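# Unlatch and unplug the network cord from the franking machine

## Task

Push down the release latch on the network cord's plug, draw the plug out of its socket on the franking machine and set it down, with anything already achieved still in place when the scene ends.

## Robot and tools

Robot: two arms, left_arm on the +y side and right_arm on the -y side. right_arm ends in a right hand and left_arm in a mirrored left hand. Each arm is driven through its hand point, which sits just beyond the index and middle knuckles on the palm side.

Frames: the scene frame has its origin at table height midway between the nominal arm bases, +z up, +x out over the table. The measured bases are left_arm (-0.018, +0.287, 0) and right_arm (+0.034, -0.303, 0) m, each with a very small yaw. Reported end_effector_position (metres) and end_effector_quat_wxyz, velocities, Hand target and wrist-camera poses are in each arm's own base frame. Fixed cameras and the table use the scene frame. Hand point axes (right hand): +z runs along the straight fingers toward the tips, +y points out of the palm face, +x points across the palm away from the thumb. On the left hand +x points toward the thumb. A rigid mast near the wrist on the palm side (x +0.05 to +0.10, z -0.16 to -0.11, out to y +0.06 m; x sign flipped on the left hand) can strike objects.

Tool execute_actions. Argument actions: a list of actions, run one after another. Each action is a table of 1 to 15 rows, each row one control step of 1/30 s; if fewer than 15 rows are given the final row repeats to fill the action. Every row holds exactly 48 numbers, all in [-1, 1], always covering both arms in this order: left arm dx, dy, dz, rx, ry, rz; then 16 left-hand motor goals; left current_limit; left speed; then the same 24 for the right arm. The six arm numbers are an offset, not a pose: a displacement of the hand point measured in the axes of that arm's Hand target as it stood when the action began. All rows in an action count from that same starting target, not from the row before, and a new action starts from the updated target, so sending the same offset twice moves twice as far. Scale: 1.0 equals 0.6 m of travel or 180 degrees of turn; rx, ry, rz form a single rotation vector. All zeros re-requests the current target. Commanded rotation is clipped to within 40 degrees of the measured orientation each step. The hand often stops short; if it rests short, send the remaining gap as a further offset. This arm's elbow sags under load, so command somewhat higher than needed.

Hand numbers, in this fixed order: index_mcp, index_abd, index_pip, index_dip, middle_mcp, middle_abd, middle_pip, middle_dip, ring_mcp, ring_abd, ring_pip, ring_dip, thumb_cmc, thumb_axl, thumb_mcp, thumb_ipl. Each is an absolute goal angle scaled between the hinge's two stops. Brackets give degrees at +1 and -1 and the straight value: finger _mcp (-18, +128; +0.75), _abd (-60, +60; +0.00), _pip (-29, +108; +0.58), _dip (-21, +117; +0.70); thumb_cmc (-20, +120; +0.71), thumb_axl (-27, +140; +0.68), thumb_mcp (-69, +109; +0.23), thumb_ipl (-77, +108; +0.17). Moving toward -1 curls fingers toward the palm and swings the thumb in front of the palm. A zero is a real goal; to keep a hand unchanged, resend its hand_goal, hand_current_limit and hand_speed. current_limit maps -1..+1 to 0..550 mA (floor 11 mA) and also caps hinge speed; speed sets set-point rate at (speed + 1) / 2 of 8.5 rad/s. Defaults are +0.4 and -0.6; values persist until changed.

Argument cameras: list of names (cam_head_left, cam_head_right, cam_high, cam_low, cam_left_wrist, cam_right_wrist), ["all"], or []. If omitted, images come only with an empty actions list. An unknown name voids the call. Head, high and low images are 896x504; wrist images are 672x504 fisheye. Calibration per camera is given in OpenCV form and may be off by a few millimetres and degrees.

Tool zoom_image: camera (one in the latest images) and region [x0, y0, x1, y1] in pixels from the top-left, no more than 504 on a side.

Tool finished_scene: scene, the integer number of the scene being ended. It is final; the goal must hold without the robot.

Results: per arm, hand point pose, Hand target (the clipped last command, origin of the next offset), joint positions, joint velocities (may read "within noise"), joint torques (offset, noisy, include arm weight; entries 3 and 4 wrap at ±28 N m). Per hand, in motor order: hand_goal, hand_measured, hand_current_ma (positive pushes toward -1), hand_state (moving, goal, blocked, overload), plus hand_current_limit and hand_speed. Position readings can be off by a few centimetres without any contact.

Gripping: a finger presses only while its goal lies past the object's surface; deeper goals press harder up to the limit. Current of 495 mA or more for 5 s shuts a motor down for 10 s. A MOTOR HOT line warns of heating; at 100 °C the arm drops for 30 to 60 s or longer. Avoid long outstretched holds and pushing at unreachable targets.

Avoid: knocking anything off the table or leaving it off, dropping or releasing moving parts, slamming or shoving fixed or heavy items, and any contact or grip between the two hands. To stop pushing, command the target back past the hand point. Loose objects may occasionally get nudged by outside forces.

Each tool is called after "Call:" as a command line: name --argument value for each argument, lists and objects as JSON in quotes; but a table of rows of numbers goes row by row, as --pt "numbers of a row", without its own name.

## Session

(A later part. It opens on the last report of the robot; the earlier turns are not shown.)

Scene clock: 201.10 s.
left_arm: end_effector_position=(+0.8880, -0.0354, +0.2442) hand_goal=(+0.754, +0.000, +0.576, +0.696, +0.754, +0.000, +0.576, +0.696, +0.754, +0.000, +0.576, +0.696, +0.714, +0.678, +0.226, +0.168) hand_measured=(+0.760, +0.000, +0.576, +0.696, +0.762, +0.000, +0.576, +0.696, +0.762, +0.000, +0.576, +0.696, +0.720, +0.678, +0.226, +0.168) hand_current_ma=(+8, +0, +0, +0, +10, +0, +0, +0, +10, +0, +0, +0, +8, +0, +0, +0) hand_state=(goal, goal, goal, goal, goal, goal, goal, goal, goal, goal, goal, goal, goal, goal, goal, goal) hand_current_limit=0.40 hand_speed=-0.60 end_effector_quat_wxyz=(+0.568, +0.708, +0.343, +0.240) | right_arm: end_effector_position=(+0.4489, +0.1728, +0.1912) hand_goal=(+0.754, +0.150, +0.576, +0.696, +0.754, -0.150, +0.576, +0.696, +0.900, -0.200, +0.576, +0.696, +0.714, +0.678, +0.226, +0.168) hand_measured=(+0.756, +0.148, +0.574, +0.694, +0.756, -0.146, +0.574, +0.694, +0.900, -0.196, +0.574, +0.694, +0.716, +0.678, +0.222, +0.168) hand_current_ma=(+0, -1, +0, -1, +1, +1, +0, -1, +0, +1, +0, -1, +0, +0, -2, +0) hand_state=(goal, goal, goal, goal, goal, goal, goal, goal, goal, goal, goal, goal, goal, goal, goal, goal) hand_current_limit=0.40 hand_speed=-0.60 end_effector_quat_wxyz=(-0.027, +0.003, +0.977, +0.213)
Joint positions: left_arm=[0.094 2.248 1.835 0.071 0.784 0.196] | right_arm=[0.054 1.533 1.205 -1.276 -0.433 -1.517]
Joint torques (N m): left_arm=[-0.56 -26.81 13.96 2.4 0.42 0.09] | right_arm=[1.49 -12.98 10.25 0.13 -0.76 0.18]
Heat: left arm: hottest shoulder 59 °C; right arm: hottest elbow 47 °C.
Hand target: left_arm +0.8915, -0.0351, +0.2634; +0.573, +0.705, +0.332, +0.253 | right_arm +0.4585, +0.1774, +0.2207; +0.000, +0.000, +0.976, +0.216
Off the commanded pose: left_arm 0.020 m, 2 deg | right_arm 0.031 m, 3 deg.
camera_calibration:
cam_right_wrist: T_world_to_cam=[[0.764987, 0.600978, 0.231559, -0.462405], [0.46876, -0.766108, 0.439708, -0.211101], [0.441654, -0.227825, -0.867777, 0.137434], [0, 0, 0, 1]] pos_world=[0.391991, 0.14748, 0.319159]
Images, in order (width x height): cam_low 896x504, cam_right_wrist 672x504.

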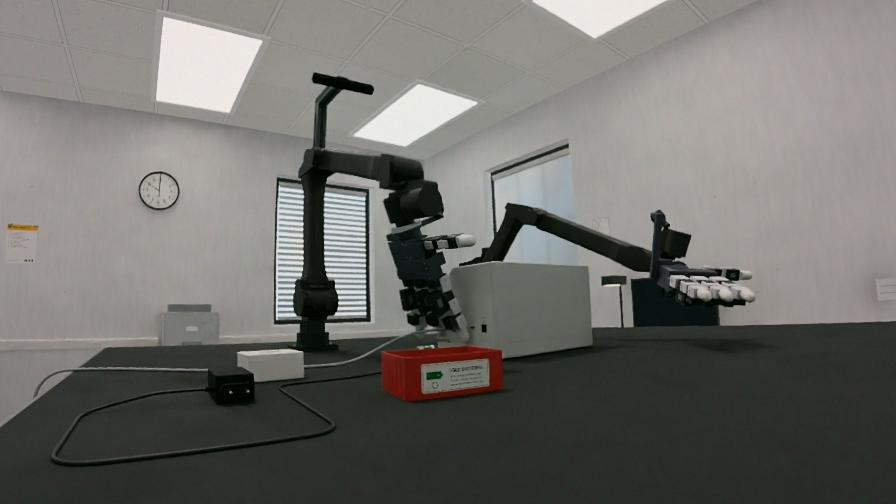

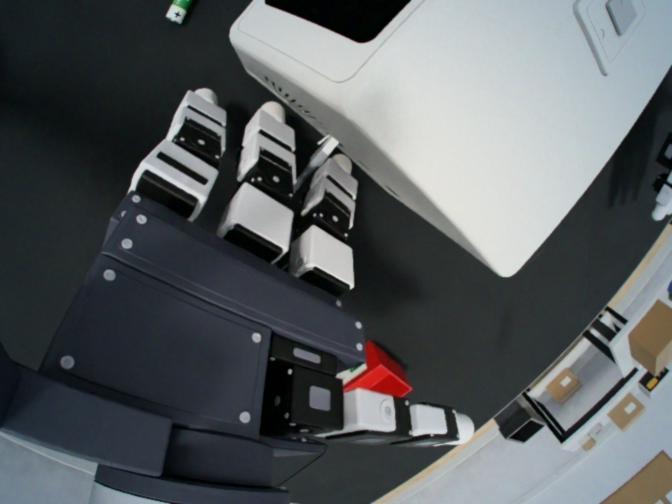

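Call:
execute_actions --actions '[[[0,0,0,0,0,0,0.754,0,0.576,0.696,0.754,0,0.576,0.696,0.754,0,0.576,0.696,0.714,0.678,0.226,0.168,0.4,-0.6,0,0.0137,-0.049,0,0,0,0.754,0.15,0.576,0.696,0.754,-0.15,0.576,0.696,0.9,-0.2,0.576,0.696,0.714,0.678,0.226,0.168,0.4,-0.6]]]'

Scene clock: 203.57 s.
left_arm: end_effector_position=(+0.8880, -0.0354, +0.2442) hand_goal=(+0.754, +0.000, +0.576, +0.696, +0.754, +0.000, +0.576, +0.696, +0.754, +0.000, +0.576, +0.696, +0.714, +0.678, +0.226, +0.168) hand_measured=(+0.760, +0.000, +0.576, +0.696, +0.762, +0.000, +0.576, +0.696, +0.762, +0.000, +0.576, +0.696, +0.720, +0.678, +0.226, +0.168) hand_current_ma=(+8, +0, +0, +0, +10, +0, +0, +0, +10, +0, +0, +0, +8, +0, +0, +0) hand_state=(goal, goal, goal, goal, goal, goal, goal, goal, goal, goal, goal, goal, goal, goal, goal, goal) hand_current_limit=0.40 hand_speed=-0.60 end_effector_quat_wxyz=(+0.568, +0.708, +0.343, +0.240) | right_arm: end_effector_position=(+0.4462, +0.1726, +0.2226) hand_goal=(+0.754, +0.150, +0.576, +0.696, +0.754, -0.150, +0.576, +0.696, +0.900, -0.200, +0.576, +0.696, +0.714, +0.678, +0.226, +0.168) hand_measured=(+0.758, +0.152, +0.576, +0.694, +0.756, -0.146, +0.574, +0.694, +0.900, -0.196, +0.574, +0.694, +0.716, +0.678, +0.222, +0.168) hand_current_ma=(+1, +1, +0, -1, +1, +1, +0, -1, +0, +1, +0, -1, +0, +0, -2, +0) hand_state=(goal, goal, goal, goal, goal, goal, goal, goal, goal, goal, goal, goal, goal, goal, goal, goal) hand_current_limit=0.40 hand_speed=-0.60 end_effector_quat_wxyz=(-0.028, +0.003, +0.977, +0.213)
Joint positions: left_arm=[0.094 2.248 1.835 0.071 0.784 0.196] | right_arm=[0.054 1.503 1.257 -1.36 -0.433 -1.517]
Joint torques (N m): left_arm=[-0.56 -26.75 13.96 2.36 0.42 0.09] | right_arm=[0.73 -11.87 11.12 0.31 -0.74 0.07]
Heat: left arm: hottest shoulder 60 °C; right arm: hottest elbow 47 °C.
Hand target: left_arm +0.8915, -0.0351, +0.2634; +0.573, +0.705, +0.332, +0.253 | right_arm +0.4586, +0.1724, +0.2507; +0.000, +0.000, +0.976, +0.216
Off the commanded pose: left_arm 0.020 m, 2 deg | right_arm 0.031 m, 3 deg.

Call:
execute_actions --actions '[[[0,0,0,0,0,0,0.754,0,0.576,0.696,0.754,0,0.576,0.696,0.754,0,0.576,0.696,0.714,0.678,0.226,0.168,0.4,-0.6,0,-0.0291,0.0705,0,0,0,0.754,0.15,0.576,0.696,0.754,-0.15,0.576,0.696,0.9,-0.2,0.576,0.696,0.714,0.678,0.226,0.168,0.4,-0.6]]]' --cameras '["cam_right_wrist","cam_low"]'

Call:
zoom_image --camera "cam_right_wrist" --region '[260, 90, 360, 165]'

Call:
zoom_image --camera "cam_low" --region '[430, 300, 490, 345]'

Scene clock: 208.53 s.
left_arm: end_effector_position=(+0.8880, -0.0354, +0.2442) hand_goal=(+0.754, +0.000, +0.576, +0.696, +0.754, +0.000, +0.576, +0.696, +0.754, +0.000, +0.576, +0.696, +0.714, +0.678, +0.226, +0.168) hand_measured=(+0.760, +0.000, +0.576, +0.696, +0.762, +0.000, +0.576, +0.696, +0.762, +0.000, +0.576, +0.696, +0.720, +0.678, +0.226, +0.168) hand_current_ma=(+8, +0, +0, +0, +10, +0, +0, +0, +10, +0, +0, +0, +8, +0, +0, +0) hand_state=(goal, goal, goal, goal, goal, goal, goal, goal, goal, goal, goal, goal, goal, goal, goal, goal) hand_current_limit=0.40 hand_speed=-0.60 end_effector_quat_wxyz=(+0.568, +0.708, +0.343, +0.240) | right_arm: end_effector_position=(+0.4535, +0.1730, +0.2080) hand_goal=(+0.754, +0.150, +0.576, +0.696, +0.754, -0.150, +0.576, +0.696, +0.900, -0.200, +0.576, +0.696, +0.714, +0.678, +0.226, +0.168) hand_measured=(+0.758, +0.152, +0.576, +0.694, +0.756, -0.146, +0.574, +0.694, +0.900, -0.196, +0.574, +0.694, +0.716, +0.678, +0.222, +0.168) hand_current_ma=(+1, +0, +0, -1, +1, +1, +0, -1, +0, +1, +0, -1, +0, +0, -2, +0) hand_state=(goal, goal, goal, goal, goal, goal, goal, goal, goal, goal, goal, goal, goal, goal, goal, goal) hand_current_limit=0.40 hand_speed=-0.60 end_effector_quat_wxyz=(+0.000, -0.003, +0.977, +0.215)
Joint positions: left_arm=[0.094 2.248 1.835 0.071 0.784 0.196] | right_arm=[0.054 1.504 1.214 -1.257 -0.433 -1.517]
Joint torques (N m): left_arm=[-0.5 -26.81 13.96 2.37 0.42 0.09] | right_arm=[1.03 -9.76 7.87 0.83 -0.74 0.12]
Heat: left arm: hottest shoulder 60 °C; right arm: hottest elbow 46 °C.
Hand target: left_arm +0.8915, -0.0351, +0.2634; +0.573, +0.705, +0.332, +0.253 | right_arm +0.4586, +0.1745, +0.2051; +0.000, +0.000, +0.976, +0.216
Off the commanded pose: left_arm 0.020 m, 2 deg | right_arm 0.006 m, 0 deg.
camera_calibration:
cam_right_wrist: T_world_to_cam=[[0.750689, 0.600193, 0.276106, -0.472551], [0.443311, -0.767494, 0.463065, -0.213573], [0.489838, -0.225217, -0.842221, 0.122402], [0, 0, 0, 1]] pos_world=[0.389461, 0.147273, 0.332462]
Images, in order (width x height): cam_low 896x504, cam_right_wrist 672x504.

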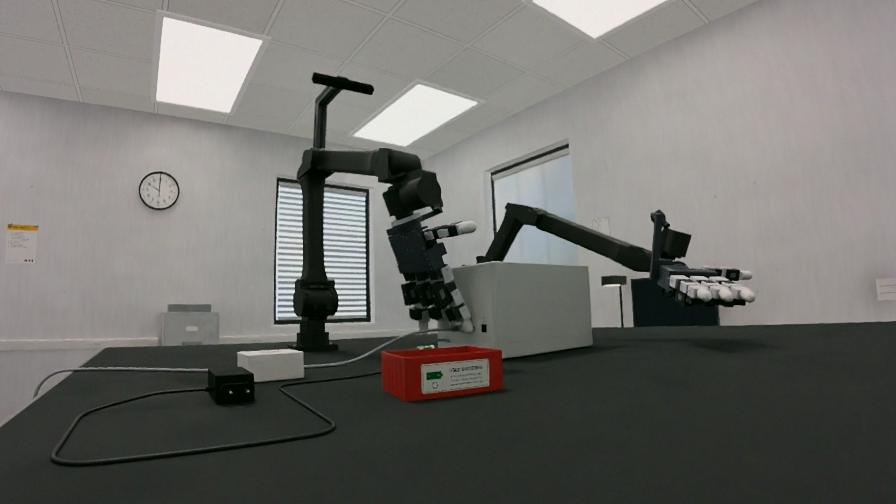

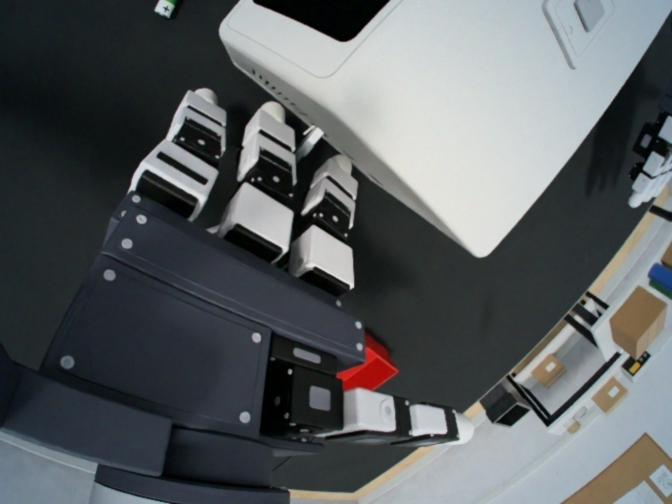

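Scaled by 5.040 from the camera's 672x504 image, which has a finer 960x720 frame.

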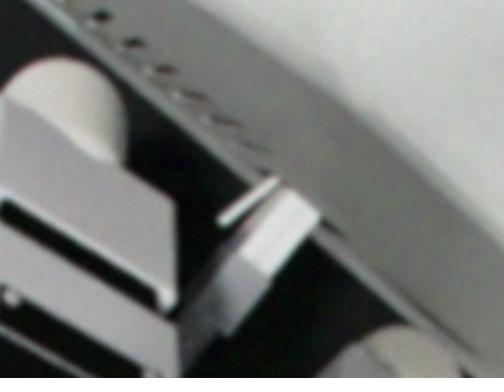

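Scaled by 8.400 from the camera's 896x504 image, which has a finer 1280x720 frame.

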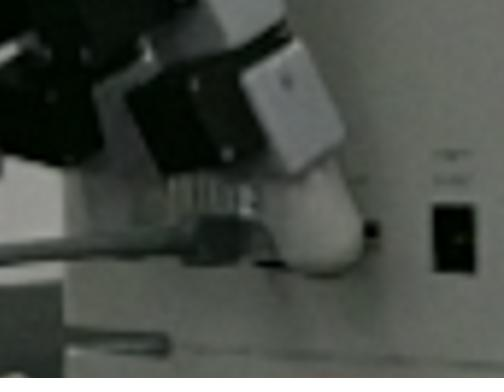

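Call:
execute_actions --actions '[[[0,0,0,0,0,0,0.754,0,0.576,0.696,0.754,0,0.576,0.696,0.754,0,0.576,0.696,0.714,0.678,0.226,0.168,0.4,-0.6,-0.0017,-0.0027,0.0135,0,0,0,0.754,0.15,0.576,0.696,0.754,-0.15,0.576,0.696,0.9,-0.2,0.576,0.696,0.714,0.678,0.226,0.168,0.4,-0.6]],[[0,0,0,0,0,0,0.754,0,0.576,0.696,0.754,0,0.576,0.696,0.754,0,0.576,0.696,0.714,0.678,0.226,0.168,0.4,-0.6,0,0,0,0,0,0,0.754,-0.08,0.576,0.696,0.754,0.0,0.576,0.696,0.9,-0.2,0.576,0.696,0.714,0.678,0.226,0.168,0.4,-0.8]]]' --cameras '["cam_right_wrist","cam_low"]'

Call:
zoom_image --camera "cam_right_wrist" --region '[260, 90, 360, 165]'

Call:
zoom_image --camera "cam_low" --region '[430, 300, 490, 345]'

Scene clock: 213.80 s.
left_arm: end_effector_position=(+0.8880, -0.0354, +0.2442) hand_goal=(+0.754, +0.000, +0.576, +0.696, +0.754, +0.000, +0.576, +0.696, +0.754, +0.000, +0.576, +0.696, +0.714, +0.678, +0.226, +0.168) hand_measured=(+0.760, +0.000, +0.576, +0.696, +0.762, +0.000, +0.576, +0.696, +0.762, +0.000, +0.576, +0.696, +0.720, +0.678, +0.226, +0.168) hand_current_ma=(+8, +0, +0, +0, +10, +0, +0, +0, +10, +0, +0, +0, +8, +0, +0, +0) hand_state=(goal, goal, goal, goal, goal, goal, goal, goal, goal, goal, goal, goal, goal, goal, goal, goal) hand_current_limit=0.40 hand_speed=-0.60 end_effector_quat_wxyz=(+0.568, +0.708, +0.343, +0.240) | right_arm: end_effector_position=(+0.4551, +0.1731, +0.2008) hand_goal=(+0.754, -0.080, +0.576, +0.696, +0.754, +0.000, +0.576, +0.696, +0.900, -0.200, +0.576, +0.696, +0.714, +0.678, +0.226, +0.168) hand_measured=(+0.758, -0.076, +0.576, +0.694, +0.756, -0.002, +0.574, +0.694, +0.900, -0.196, +0.574, +0.694, +0.716, +0.678, +0.222, +0.168) hand_current_ma=(+1, +1, +0, -1, +1, -1, +0, -1, +0, +1, +0, -1, +0, +0, -2, +0) hand_state=(goal, goal, goal, goal, goal, goal, goal, goal, goal, goal, goal, goal, goal, goal, goal, goal) hand_current_limit=0.40 hand_speed=-0.80 end_effector_quat_wxyz=(+0.002, -0.003, +0.977, +0.215)
Joint positions: left_arm=[0.094 2.248 1.835 0.071 0.784 0.196] | right_arm=[0.054 1.512 1.203 -1.234 -0.433 -1.517]
Joint torques (N m): left_arm=[-0.56 -26.81 13.96 2.37 0.42 0.09] | right_arm=[1.38 -9.7 7.75 0.9 -0.73 0.17]
Heat: left arm: hottest shoulder 60 °C; right arm: hottest elbow 46 °C.
Hand target: left_arm +0.8915, -0.0351, +0.2634; +0.573, +0.705, +0.332, +0.253 | right_arm +0.4596, +0.1764, +0.1969; +0.000, +0.000, +0.976, +0.216
Off the commanded pose: left_arm 0.020 m, 2 deg | right_arm 0.007 m, 0 deg.
camera_calibration:
cam_right_wrist: T_world_to_cam=[[0.749621, 0.600134, 0.27912, -0.471986], [0.441537, -0.767596, 0.464586, -0.210335], [0.493065, -0.225022, -0.840388, 0.113633], [0, 0, 0, 1]] pos_world=[0.390652, 0.147373, 0.324955]
Images, in order (width x height): cam_low 896x504, cam_right_wrist 672x504.

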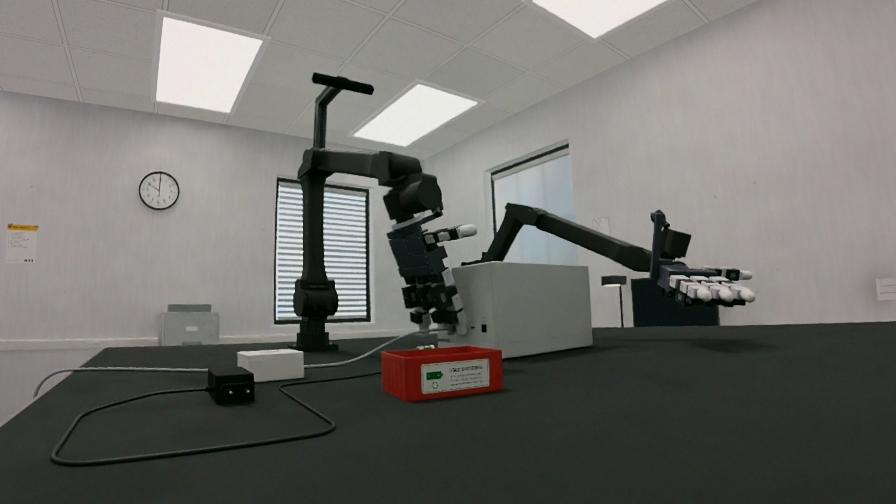

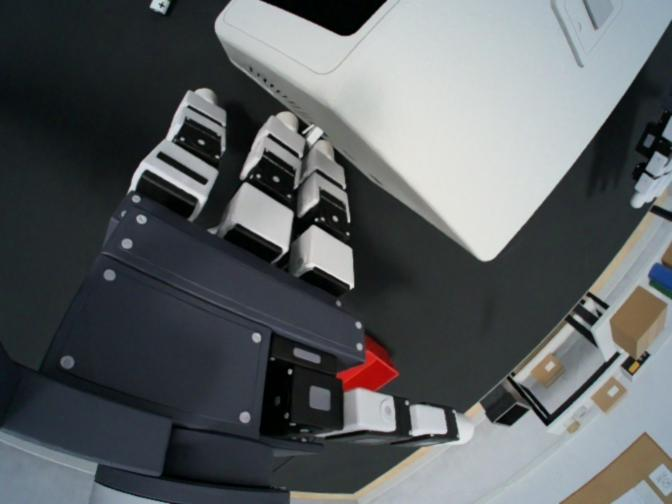

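Scaled by 5.040 from the camera's 672x504 image, which has a finer 960x720 frame.

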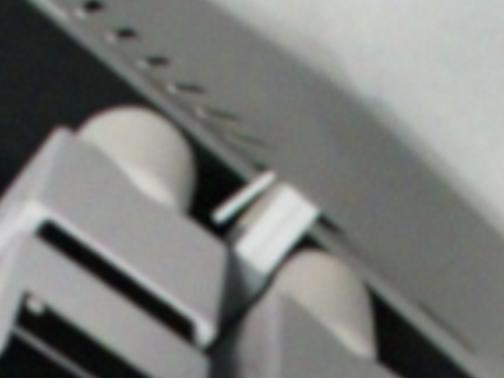

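Scaled by 8.400 from the camera's 896x504 image, which has a finer 1280x720 frame.

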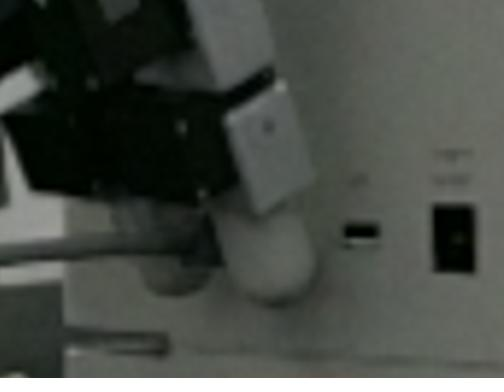

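Call:
execute_actions --actions '[[[0,0,0,0,0,0,0.754,0,0.576,0.696,0.754,0,0.576,0.696,0.754,0,0.576,0.696,0.714,0.678,0.226,0.168,0.4,-0.6,0,0.003,0,0,0,0,0.754,-0.12,0.576,0.696,0.754,0.15,0.576,0.696,0.9,-0.2,0.576,0.696,0.714,0.678,0.226,0.168,0.4,-0.8]]]' --cameras '["cam_right_wrist"]'

Call:
zoom_image --camera "cam_right_wrist" --region '[260, 90, 360, 165]'

Scene clock: 217.53 s.
left_arm: end_effector_position=(+0.8880, -0.0354, +0.2442) hand_goal=(+0.754, +0.000, +0.576, +0.696, +0.754, +0.000, +0.576, +0.696, +0.754, +0.000, +0.576, +0.696, +0.714, +0.678, +0.226, +0.168) hand_measured=(+0.760, +0.000, +0.576, +0.696, +0.762, +0.000, +0.576, +0.696, +0.762, +0.000, +0.576, +0.696, +0.720, +0.678, +0.226, +0.168) hand_current_ma=(+8, +0, +0, +0, +10, +0, +0, +0, +10, +0, +0, +0, +8, +0, +0, +0) hand_state=(goal, goal, goal, goal, goal, goal, goal, goal, goal, goal, goal, goal, goal, goal, goal, goal) hand_current_limit=0.40 hand_speed=-0.60 end_effector_quat_wxyz=(+0.568, +0.708, +0.343, +0.240) | right_arm: end_effector_position=(+0.4555, +0.1734, +0.2008) hand_goal=(+0.754, -0.120, +0.576, +0.696, +0.754, +0.150, +0.576, +0.696, +0.900, -0.200, +0.576, +0.696, +0.714, +0.678, +0.226, +0.168) hand_measured=(+0.758, -0.100, +0.576, +0.694, +0.758, +0.084, +0.576, +0.694, +0.900, -0.196, +0.574, +0.694, +0.716, +0.678, +0.222, +0.168) hand_current_ma=(+1, +15, +0, +0, +2, -100, +0, +0, +0, +1, +0, -1, +0, +0, -2, +0) hand_state=(goal, goal, goal, goal, goal, blocked, goal, goal, goal, goal, goal, goal, goal, goal, goal, goal) hand_current_limit=0.40 hand_speed=-0.80 end_effector_quat_wxyz=(+0.003, -0.003, +0.977, +0.215)
Joint positions: left_arm=[0.094 2.248 1.835 0.071 0.784 0.196] | right_arm=[0.055 1.512 1.203 -1.232 -0.433 -1.517]
Joint torques (N m): left_arm=[-0.5 -26.81 13.96 2.36 0.42 0.08] | right_arm=[1.55 -9.82 7.84 0.84 -0.73 0.2]
Heat: left arm: hottest shoulder 60 °C; right arm: hottest elbow 46 °C.
Hand target: left_arm +0.8915, -0.0351, +0.2634; +0.573, +0.705, +0.332, +0.253 | right_arm +0.4596, +0.1781, +0.1977; +0.000, +0.000, +0.976, +0.216
Off the commanded pose: left_arm 0.020 m, 2 deg | right_arm 0.007 m, 1 deg.
camera_calibration:
cam_right_wrist: T_world_to_cam=[[0.749125, 0.600198, 0.280309, -0.47244], [0.440897, -0.767573, 0.465233, -0.210109], [0.49439, -0.22493, -0.839634, 0.112875], [0, 0, 0, 1]] pos_world=[0.390749, 0.147672, 0.324952]
Images, in order (width x height): cam_right_wrist 672x504.

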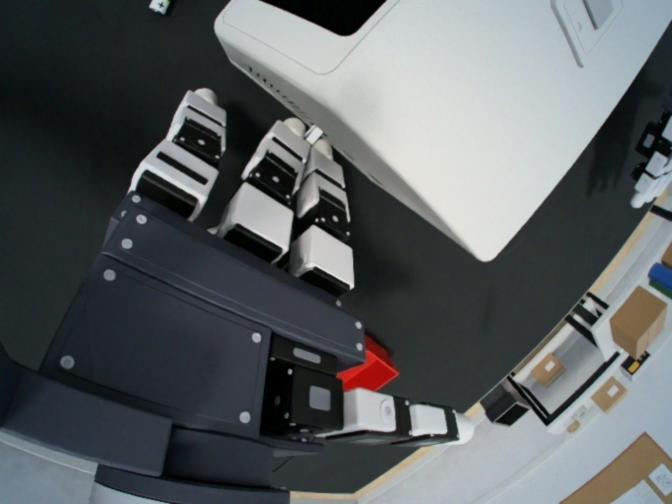

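Scaled by 5.040 from the camera's 672x504 image, which has a finer 960x720 frame.

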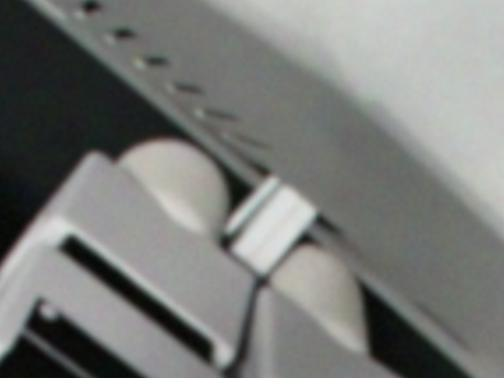

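Call:
execute_actions --actions '[[[0,0,0,0,0,0,0.754,0,0.576,0.696,0.754,0,0.576,0.696,0.754,0,0.576,0.696,0.714,0.678,0.226,0.168,0.4,-0.6,0,0,0,0,0,0,0.754,-0.35,0.576,0.696,0.754,0.35,0.576,0.696,0.9,-0.2,0.576,0.696,0.714,0.678,0.226,0.168,0.5,-0.7]],[[0,0,0,0,0,0,0.754,0,0.576,0.696,0.754,0,0.576,0.696,0.754,0,0.576,0.696,0.714,0.678,0.226,0.168,0.4,-0.6,0,0,0,0,0,0,0.754,-0.35,0.576,0.696,0.754,0.35,0.576,0.696,0.9,-0.2,0.576,0.696,0.714,0.678,0.226,0.168,0.5,-0.7]]]' --cameras '["cam_right_wrist"]'

Call:
zoom_image --camera "cam_right_wrist" --region '[260, 90, 360, 165]'

Scene clock: 222.07 s.
left_arm: end_effector_position=(+0.8880, -0.0354, +0.2442) hand_goal=(+0.754, +0.000, +0.576, +0.696, +0.754, +0.000, +0.576, +0.696, +0.754, +0.000, +0.576, +0.696, +0.714, +0.678, +0.226, +0.168) hand_measured=(+0.760, +0.000, +0.576, +0.696, +0.762, +0.000, +0.576, +0.696, +0.762, +0.000, +0.576, +0.696, +0.720, +0.678, +0.226, +0.168) hand_current_ma=(+8, +0, +0, +0, +10, +0, +0, +0, +10, +0, +0, +0, +8, +0, +0, +0) hand_state=(goal, goal, goal, goal, goal, goal, goal, goal, goal, goal, goal, goal, goal, goal, goal, goal) hand_current_limit=0.40 hand_speed=-0.60 end_effector_quat_wxyz=(+0.568, +0.708, +0.343, +0.240) | right_arm: end_effector_position=(+0.4555, +0.1734, +0.2008) hand_goal=(+0.754, -0.350, +0.576, +0.696, +0.754, +0.350, +0.576, +0.696, +0.900, -0.200, +0.576, +0.696, +0.714, +0.678, +0.226, +0.168) hand_measured=(+0.758, -0.110, +0.576, +0.694, +0.758, +0.092, +0.576, +0.694, +0.900, -0.196, +0.574, +0.694, +0.716, +0.678, +0.222, +0.168) hand_current_ma=(+1, +412, +0, +0, +2, -412, +0, +0, +0, +1, +0, -1, +0, +0, -2, +0) hand_state=(goal, blocked, goal, goal, goal, blocked, goal, goal, goal, goal, goal, goal, goal, goal, goal, goal) hand_current_limit=0.50 hand_speed=-0.70 end_effector_quat_wxyz=(+0.003, -0.003, +0.977, +0.215)
Joint positions: left_arm=[0.094 2.248 1.835 0.071 0.784 0.196] | right_arm=[0.055 1.512 1.203 -1.232 -0.433 -1.516]
Joint torques (N m): left_arm=[-0.56 -26.81 13.96 2.36 0.42 0.09] | right_arm=[1.55 -9.76 7.84 0.84 -0.73 0.19]
Heat: left arm: hottest shoulder 60 °C; right arm: hottest elbow 46 °C.
Hand target: left_arm +0.8915, -0.0351, +0.2634; +0.573, +0.705, +0.332, +0.253 | right_arm +0.4596, +0.1780, +0.1977; +0.000, +0.000, +0.976, +0.216
Off the commanded pose: left_arm 0.020 m, 2 deg | right_arm 0.007 m, 0 deg.
camera_calibration:
cam_right_wrist: T_world_to_cam=[[0.749404, 0.599902, 0.280197, -0.472544], [0.440666, -0.767749, 0.465161, -0.210014], [0.494172, -0.225121, -0.839711, 0.112964], [0, 0, 0, 1]] pos_world=[0.390849, 0.147673, 0.324953]
Images, in order (width x height): cam_right_wrist 672x504.

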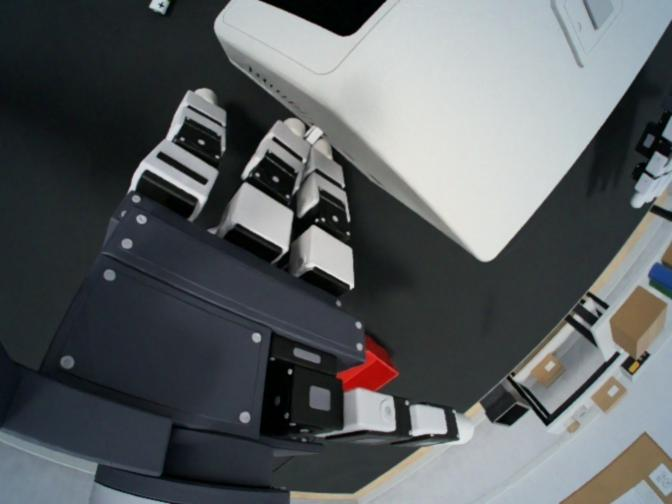

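Scaled by 5.040 from the camera's 672x504 image, which has a finer 960x720 frame.

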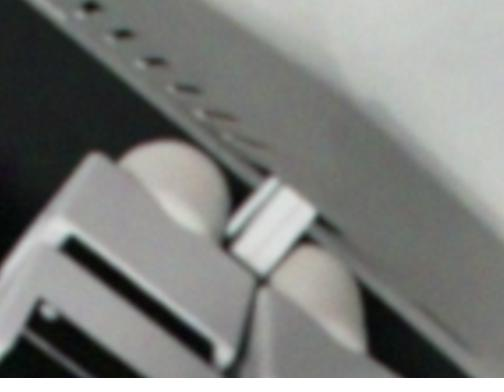

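Call:
execute_actions --actions '[[[0,0,0,0,0,0,0.754,0,0.576,0.696,0.754,0,0.576,0.696,0.754,0,0.576,0.696,0.714,0.678,0.226,0.168,0.4,-0.6,0,-0.025,-0.0117,0,0,0,0.754,-0.35,0.576,0.696,0.754,0.35,0.576,0.696,0.9,-0.2,0.576,0.696,0.714,0.678,0.226,0.168,0.5,-0.7]],[[0,0,0,0,0,0,0.754,0,0.576,0.696,0.754,0,0.576,0.696,0.754,0,0.576,0.696,0.714,0.678,0.226,0.168,0.4,-0.6,0,-0.025,-0.0117,0,0,0,0.754,-0.35,0.576,0.696,0.754,0.35,0.576,0.696,0.9,-0.2,0.576,0.696,0.714,0.678,0.226,0.168,0.5,-0.7]]]' --cameras '["cam_right_wrist","cam_low"]'

Call:
zoom_image --camera "cam_right_wrist" --region '[260, 60, 400, 165]'

Call:
zoom_image --camera "cam_low" --region '[410, 285, 490, 345]'

Scene clock: 226.03 s.
left_arm: end_effector_position=(+0.8880, -0.0354, +0.2442) hand_goal=(+0.754, +0.000, +0.576, +0.696, +0.754, +0.000, +0.576, +0.696, +0.754, +0.000, +0.576, +0.696, +0.714, +0.678, +0.226, +0.168) hand_measured=(+0.760, +0.000, +0.576, +0.696, +0.762, +0.000, +0.576, +0.696, +0.762, +0.000, +0.576, +0.696, +0.720, +0.678, +0.226, +0.168) hand_current_ma=(+8, +0, +0, +0, +10, +0, +0, +0, +10, +0, +0, +0, +8, +0, +0, +0) hand_state=(goal, goal, goal, goal, goal, goal, goal, goal, goal, goal, goal, goal, goal, goal, goal, goal) hand_current_limit=0.40 hand_speed=-0.60 end_effector_quat_wxyz=(+0.568, +0.708, +0.343, +0.240) | right_arm: end_effector_position=(+0.4547, +0.1607, +0.1986) hand_goal=(+0.754, -0.350, +0.576, +0.696, +0.754, +0.350, +0.576, +0.696, +0.900, -0.200, +0.576, +0.696, +0.714, +0.678, +0.226, +0.168) hand_measured=(+0.732, -0.110, +0.560, +0.688, +0.732, +0.092, +0.562, +0.690, +0.900, -0.196, +0.574, +0.694, +0.716, +0.678, +0.222, +0.168) hand_current_ma=(-24, +412, -13, -4, -26, -412, -11, -2, +0, +1, +0, -1, +0, +0, -2, +0) hand_state=(blocked, blocked, goal, goal, blocked, blocked, goal, goal, goal, goal, goal, goal, goal, goal, goal, goal) hand_current_limit=0.50 hand_speed=-0.70 end_effector_quat_wxyz=(-0.001, -0.010, +0.975, +0.224)
Joint positions: left_arm=[0.094 2.248 1.835 0.071 0.784 0.196] | right_arm=[0.02 1.524 1.203 -1.247 -0.452 -1.57]
Joint torques (N m): left_arm=[-0.56 -26.75 13.96 2.37 0.42 0.09] | right_arm=[-1.2 -10.4 8.1 0.03 -0.07 -0.08]
Heat: left arm: hottest shoulder 60 °C; right arm: hottest elbow 46 °C.
Hand target: left_arm +0.8915, -0.0351, +0.2634; +0.573, +0.705, +0.332, +0.253 | right_arm +0.4595, +0.1450, +0.1978; +0.000, +0.000, +0.976, +0.216
Off the commanded pose: left_arm 0.020 m, 2 deg | right_arm 0.017 m, 1 deg.
camera_calibration:
cam_right_wrist: T_world_to_cam=[[0.742074, 0.60509, 0.28843, -0.462863], [0.452973, -0.769842, 0.449622, -0.220487], [0.494107, -0.203002, -0.845369, 0.106269], [0, 0, 0, 1]] pos_world=[0.390845, 0.131906, 0.322476]
Images, in order (width x height): cam_low 896x504, cam_right_wrist 672x504.

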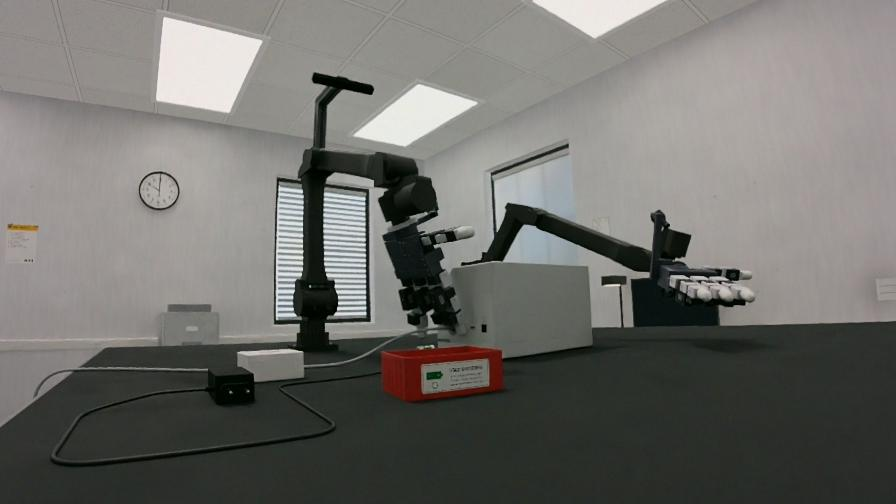

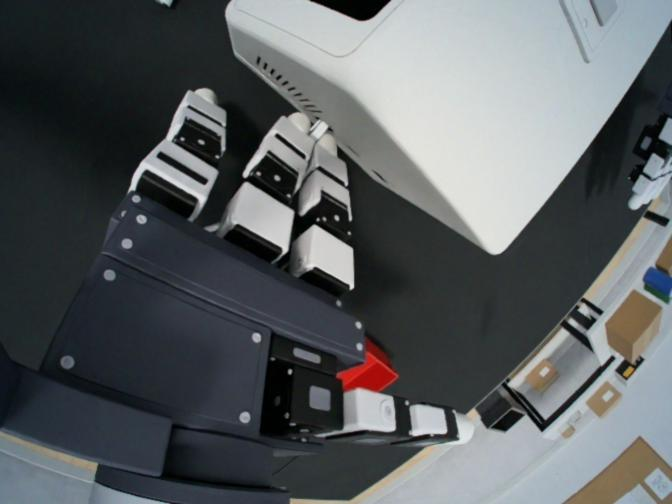

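Scaled by 3.600 from the camera's 672x504 image, which has a finer 960x720 frame.

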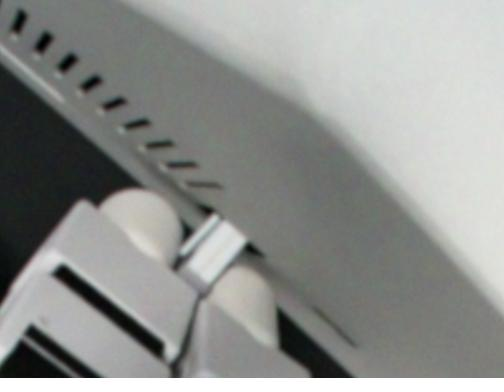

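Scaled by 6.300 from the camera's 896x504 image, which has a finer 1280x720 frame.

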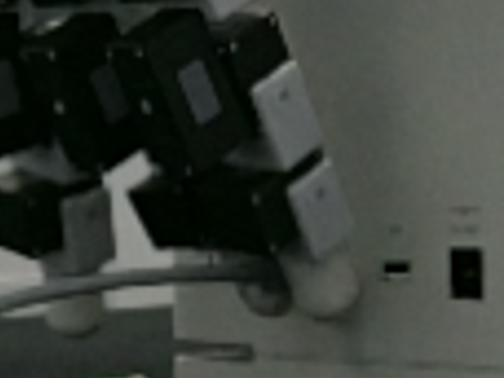

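Call:
execute_actions --actions '[[[0,0,0,0,0,0,0.754,0,0.576,0.696,0.754,0,0.576,0.696,0.754,0,0.576,0.696,0.714,0.678,0.226,0.168,0.4,-0.6,0,-0.025,-0.0117,0,0,0,0.754,-0.35,0.576,0.696,0.754,0.35,0.576,0.696,0.9,-0.2,0.576,0.696,0.714,0.678,0.226,0.168,0.6,-0.7]]]' --cameras '["cam_right_wrist","cam_low"]'

Call:
zoom_image --camera "cam_right_wrist" --region '[260, 60, 400, 165]'

Call:
zoom_image --camera "cam_low" --region '[410, 285, 490, 345]'

Scene clock: 229.53 s.
left_arm: end_effector_position=(+0.8880, -0.0354, +0.2442) hand_goal=(+0.754, +0.000, +0.576, +0.696, +0.754, +0.000, +0.576, +0.696, +0.754, +0.000, +0.576, +0.696, +0.714, +0.678, +0.226, +0.168) hand_measured=(+0.760, +0.000, +0.576, +0.696, +0.762, +0.000, +0.576, +0.696, +0.762, +0.000, +0.576, +0.696, +0.720, +0.678, +0.226, +0.168) hand_current_ma=(+8, +0, +0, +0, +10, +0, +0, +0, +10, +0, +0, +0, +8, +0, +0, +0) hand_state=(goal, goal, goal, goal, goal, goal, goal, goal, goal, goal, goal, goal, goal, goal, goal, goal) hand_current_limit=0.40 hand_speed=-0.60 end_effector_quat_wxyz=(+0.568, +0.708, +0.343, +0.240) | right_arm: end_effector_position=(+0.4538, +0.1537, +0.1966) hand_goal=(+0.754, -0.350, +0.576, +0.696, +0.754, +0.350, +0.576, +0.696, +0.900, -0.200, +0.576, +0.696, +0.714, +0.678, +0.226, +0.168) hand_measured=(+0.716, -0.110, +0.550, +0.682, +0.714, +0.098, +0.550, +0.686, +0.900, -0.196, +0.574, +0.694, +0.716, +0.678, +0.222, +0.168) hand_current_ma=(-58, +440, -30, -10, -62, -440, -27, -7, +0, +1, +0, -1, +0, +0, -2, +0) hand_state=(blocked, blocked, blocked, goal, blocked, blocked, blocked, goal, goal, goal, goal, goal, goal, goal, goal, goal) hand_current_limit=0.60 hand_speed=-0.70 end_effector_quat_wxyz=(-0.001, -0.018, +0.973, +0.230)
Joint positions: left_arm=[0.094 2.248 1.835 0.071 0.784 0.196] | right_arm=[-0.001 1.534 1.203 -1.253 -0.465 -1.612]
Joint torques (N m): left_arm=[-0.56 -26.81 13.97 2.36 0.42 0.09] | right_arm=[-2.32 -10.93 8.35 -0.38 0.42 -0.04]
Heat: left arm: hottest shoulder 60 °C; right arm: hottest elbow 46 °C.
Hand target: left_arm +0.8915, -0.0351, +0.2634; +0.573, +0.705, +0.332, +0.253 | right_arm +0.4596, +0.1283, +0.1977; +0.000, +0.000, +0.976, +0.216
Off the commanded pose: left_arm 0.020 m, 2 deg | right_arm 0.026 m, 3 deg.
camera_calibration:
cam_right_wrist: T_world_to_cam=[[0.731141, 0.613731, 0.297939, -0.455518], [0.465129, -0.767912, 0.440415, -0.228667], [0.499087, -0.183425, -0.846916, 0.0985448], [0, 0, 0, 1]] pos_world=[0.390225, 0.122045, 0.319884]
Images, in order (width x height): cam_low 896x504, cam_right_wrist 672x504.

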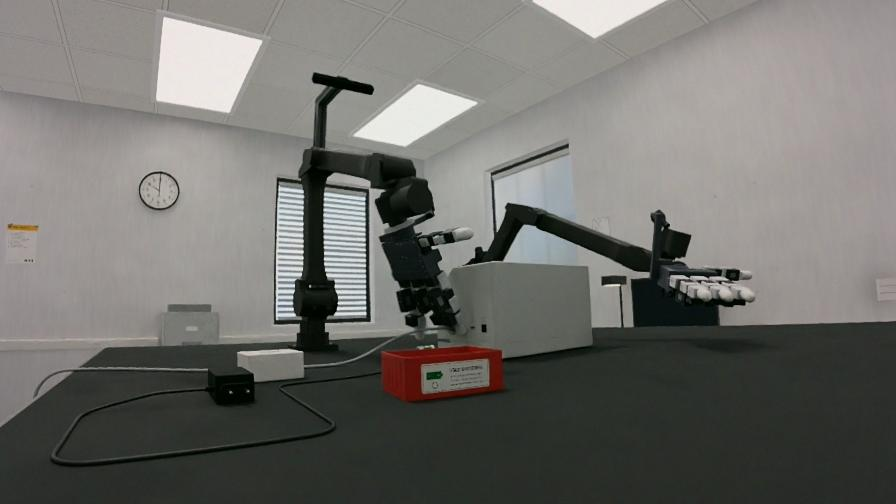

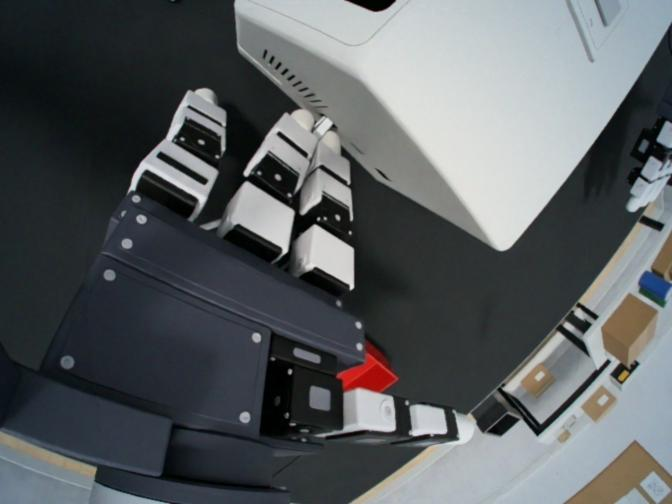

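Scaled by 3.600 from the camera's 672x504 image, which has a finer 960x720 frame.

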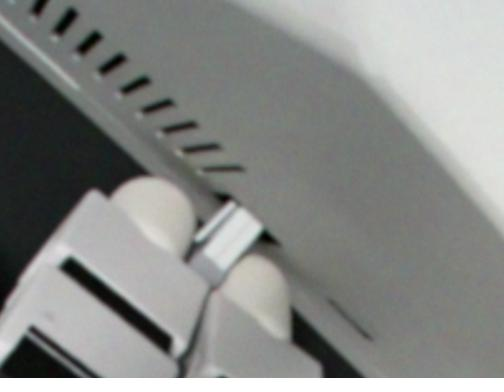

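Scaled by 6.300 from the camera's 896x504 image, which has a finer 1280x720 frame.

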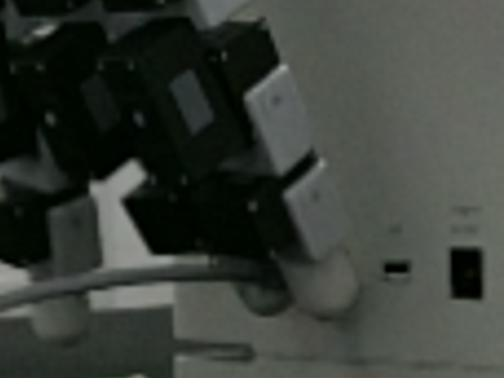

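Call:
execute_actions --actions '[[[0,0,0,0,0,0,0.754,0,0.576,0.696,0.754,0,0.576,0.696,0.754,0,0.576,0.696,0.714,0.678,0.226,0.168,0.4,-0.6,0,-0.025,-0.0117,0,0,0,0.754,-0.35,0.576,0.696,0.754,0.35,0.576,0.696,0.9,-0.2,0.576,0.696,0.714,0.678,0.226,0.168,0.75,-0.7]],[[0,0,0,0,0,0,0.754,0,0.576,0.696,0.754,0,0.576,0.696,0.754,0,0.576,0.696,0.714,0.678,0.226,0.168,0.4,-0.6,0,-0.025,-0.0117,0,0,0,0.754,-0.35,0.576,0.696,0.754,0.35,0.576,0.696,0.9,-0.2,0.576,0.696,0.714,0.678,0.226,0.168,0.75,-0.7]]]' --cameras '["cam_right_wrist","cam_low"]'

Call:
zoom_image --camera "cam_right_wrist" --region '[260, 60, 400, 165]'

Call:
zoom_image --camera "cam_low" --region '[410, 285, 490, 345]'

Scene clock: 234.57 s.
left_arm: end_effector_position=(+0.8880, -0.0354, +0.2442) hand_goal=(+0.754, +0.000, +0.576, +0.696, +0.754, +0.000, +0.576, +0.696, +0.754, +0.000, +0.576, +0.696, +0.714, +0.678, +0.226, +0.168) hand_measured=(+0.760, +0.000, +0.576, +0.696, +0.762, +0.000, +0.576, +0.696, +0.762, +0.000, +0.576, +0.696, +0.720, +0.678, +0.226, +0.168) hand_current_ma=(+8, +0, +0, +0, +10, +0, +0, +0, +10, +0, +0, +0, +8, +0, +0, +0) hand_state=(goal, goal, goal, goal, goal, goal, goal, goal, goal, goal, goal, goal, goal, goal, goal, goal) hand_current_limit=0.40 hand_speed=-0.60 end_effector_quat_wxyz=(+0.568, +0.708, +0.343, +0.240) | right_arm: end_effector_position=(+0.4514, +0.1318, +0.1946) hand_goal=(+0.754, -0.350, +0.576, +0.696, +0.754, +0.350, +0.576, +0.696, +0.900, -0.200, +0.576, +0.696, +0.714, +0.678, +0.226, +0.168) hand_measured=(+0.684, -0.102, +0.526, +0.670, +0.692, +0.114, +0.536, +0.676, +0.900, -0.196, +0.574, +0.694, +0.716, +0.678, +0.222, +0.168) hand_current_ma=(-152, +481, -79, -30, -126, -481, -57, -18, +0, +1, +0, -1, +1, +0, -2, +0) hand_state=(blocked, blocked, blocked, blocked, blocked, blocked, blocked, goal, goal, goal, goal, goal, goal, goal, goal, goal) hand_current_limit=0.75 hand_speed=-0.70 end_effector_quat_wxyz=(-0.003, -0.024, +0.970, +0.242)
Joint positions: left_arm=[0.094 2.248 1.835 0.071 0.784 0.196] | right_arm=[-0.058 1.547 1.203 -1.278 -0.486 -1.692]
Joint torques (N m): left_arm=[-0.5 -26.75 13.97 2.36 0.42 0.09] | right_arm=[-3.55 -11.16 9.21 -0.83 1.28 -0.06]
Heat: left arm: hottest shoulder 60 °C; right arm: hottest elbow 46 °C.
Hand target: left_arm +0.8915, -0.0351, +0.2634; +0.573, +0.705, +0.332, +0.253 | right_arm +0.4596, +0.0953, +0.1979; +0.000, +0.000, +0.976, +0.216
Off the commanded pose: left_arm 0.020 m, 2 deg | right_arm 0.038 m, 4 deg.
camera_calibration:
cam_right_wrist: T_world_to_cam=[[0.723339, 0.616339, 0.311298, -0.439159], [0.47598, -0.771678, 0.421848, -0.244251], [0.500223, -0.156968, -0.85155, 0.0909629], [0, 0, 0, 1]] pos_world=[0.388417, 0.0964661, 0.317205]
Images, in order (width x height): cam_low 896x504, cam_right_wrist 672x504.

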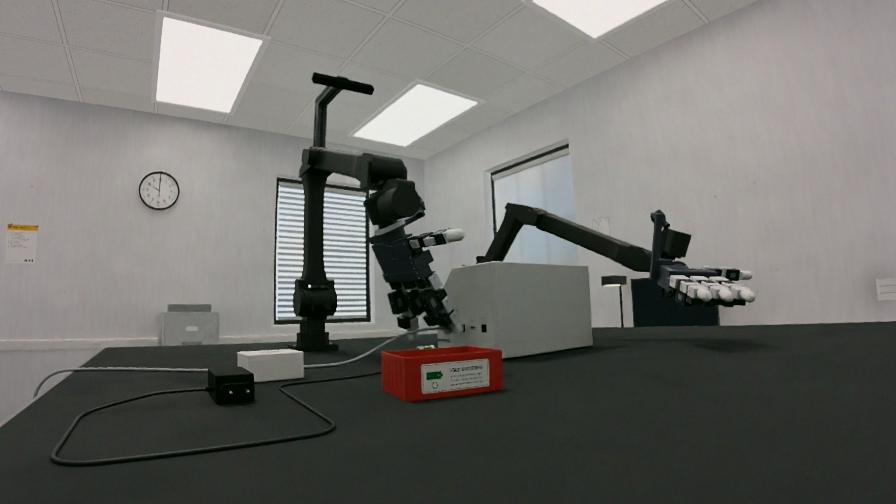

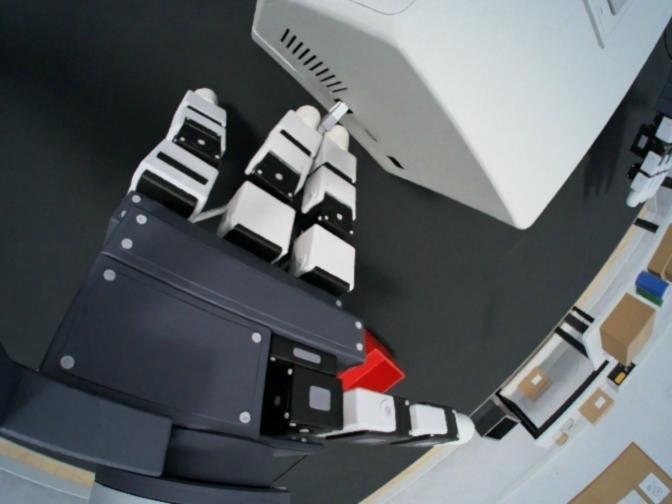

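Scaled by 3.600 from the camera's 672x504 image, which has a finer 960x720 frame.

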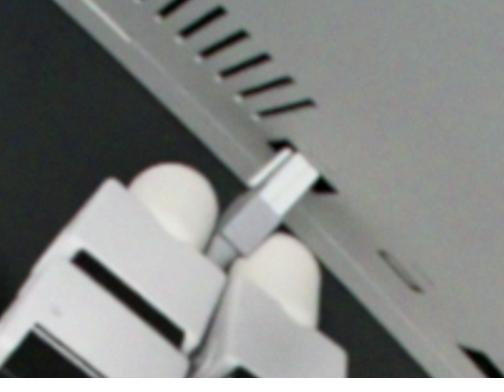

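Scaled by 6.300 from the camera's 896x504 image, which has a finer 1280x720 frame.

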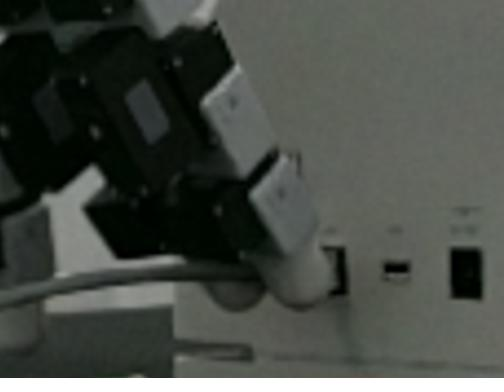

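Call:
execute_actions --actions '[[[0,0,0,0,0,0,0.754,0,0.576,0.696,0.754,0,0.576,0.696,0.754,0,0.576,0.696,0.714,0.678,0.226,0.168,0.4,-0.6,0,0.025,0.0117,0,0,0,0.754,0.15,0.576,0.696,0.754,-0.13,0.576,0.696,0.9,-0.2,0.576,0.696,0.714,0.678,0.226,0.168,0.4,-0.6]],[[0,0,0,0,0,0,0.754,0,0.576,0.696,0.754,0,0.576,0.696,0.754,0,0.576,0.696,0.714,0.678,0.226,0.168,0.4,-0.6,0,-0.04,-0.0187,0,0,0,0.754,0.15,0.576,0.696,0.754,-0.13,0.576,0.696,0.9,-0.2,0.576,0.696,0.714,0.678,0.226,0.168,0.4,-0.6]],[[0,0,0,0,0,0,0.754,0,0.576,0.696,0.754,0,0.576,0.696,0.754,0,0.576,0.696,0.714,0.678,0.226,0.168,0.4,-0.6,0,0,0,0,0,0,0.754,0.15,0.576,0.696,0.4,-0.05,-0.3,-0.3,0.9,-0.1,0.576,0.696,0.714,0.678,0.226,0.168,0.4,-0.4]],[[0,0,0,0,0,0,0.754,0,0.576,0.696,0.754,0,0.576,0.696,0.754,0,0.576,0.696,0.714,0.678,0.226,0.168,0.4,-0.6,0,0,0,0,0,0,0.754,0.1,0.576,0.696,-0.5,0,-0.5,-0.5,0.754,0,0.576,0.696,0.714,0.678,0.226,0.168,0.4,-0.4]],[[0,0,0,0,0,0,0.754,0,0.576,0.696,0.754,0,0.576,0.696,0.754,0,0.576,0.696,0.714,0.678,0.226,0.168,0.4,-0.6,0,0,0,0,0,0,0.754,0.1,0.576,0.696,-0.85,0,-0.5,-0.5,0.754,0,0.576,0.696,0.714,0.678,0.226,0.168,0.4,-0.4]]]' --cameras '["cam_right_wrist","cam_low","cam_head_right"]'

Scene clock: 250.97 s.
left_arm: end_effector_position=(+0.8880, -0.0354, +0.2442) hand_goal=(+0.754, +0.000, +0.576, +0.696, +0.754, +0.000, +0.576, +0.696, +0.754, +0.000, +0.576, +0.696, +0.714, +0.678, +0.226, +0.168) hand_measured=(+0.760, +0.000, +0.576, +0.696, +0.762, +0.000, +0.576, +0.696, +0.762, +0.000, +0.576, +0.696, +0.720, +0.678, +0.226, +0.168) hand_current_ma=(+8, +0, +0, +0, +10, +0, +0, +0, +10, +0, +0, +0, +8, +0, +0, +0) hand_state=(goal, goal, goal, goal, goal, goal, goal, goal, goal, goal, goal, goal, goal, goal, goal, goal) hand_current_limit=0.40 hand_speed=-0.60 end_effector_quat_wxyz=(+0.568, +0.708, +0.343, +0.240) | right_arm: end_effector_position=(+0.4502, +0.0868, +0.1865) hand_goal=(+0.754, +0.100, +0.576, +0.696, -0.850, +0.000, -0.500, -0.500, +0.754, +0.000, +0.576, +0.696, +0.714, +0.678, +0.226, +0.168) hand_measured=(+0.756, +0.102, +0.574, +0.694, -0.522, -0.002, -0.474, -0.508, +0.762, -0.004, +0.576, +0.694, +0.716, +0.678, +0.222, +0.168) hand_current_ma=(+0, +1, +0, -1, +385, -1, +28, -4, +5, -1, +0, -1, +1, +0, -2, +0) hand_state=(goal, goal, goal, goal, blocked, goal, blocked, goal, goal, goal, goal, goal, goal, goal, goal, goal) hand_current_limit=0.40 hand_speed=-0.40 end_effector_quat_wxyz=(-0.013, +0.010, +0.976, +0.218)
Joint positions: left_arm=[0.094 2.248 1.835 0.071 0.784 0.196] | right_arm=[-0.146 1.547 1.203 -1.318 -0.431 -1.716]
Joint torques (N m): left_arm=[-0.62 -26.75 13.96 2.37 0.42 0.09] | right_arm=[0.85 -10.58 9.81 0.06 -0.67 -0.12]
Heat: left arm: hottest shoulder 61 °C; right arm: hottest elbow 47 °C.
Hand target: left_arm +0.8915, -0.0351, +0.2634; +0.573, +0.705, +0.332, +0.253 | right_arm +0.4595, +0.0854, +0.1979; +0.000, +0.000, +0.976, +0.216
Off the commanded pose: left_arm 0.020 m, 2 deg | right_arm 0.015 m, 2 deg.
camera_calibration:
cam_right_wrist: T_world_to_cam=[[0.770706, 0.583488, 0.256035, -0.416238], [0.442016, -0.778992, 0.444739, -0.263286], [0.458949, -0.229591, -0.858285, 0.103763], [0, 0, 0, 1]] pos_world=[0.389552, 0.0615952, 0.312724]
Images, in order (width x height): cam_head_right 896x504, cam_low 896x504, cam_right_wrist 672x504.

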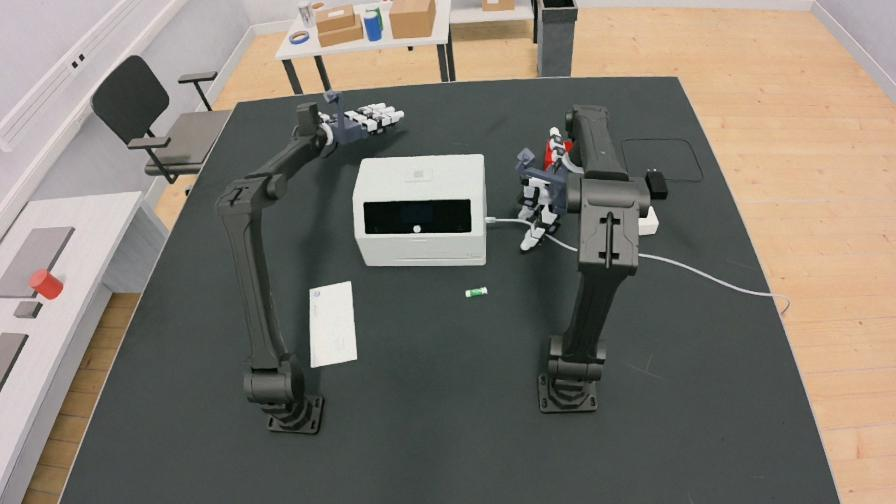

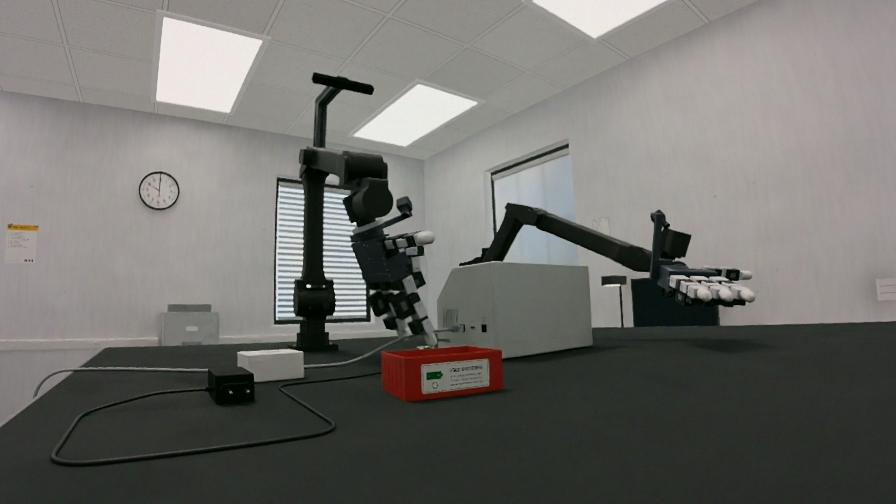

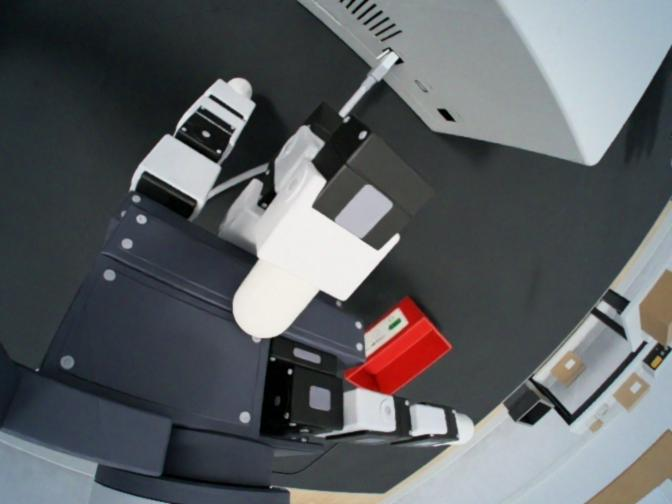

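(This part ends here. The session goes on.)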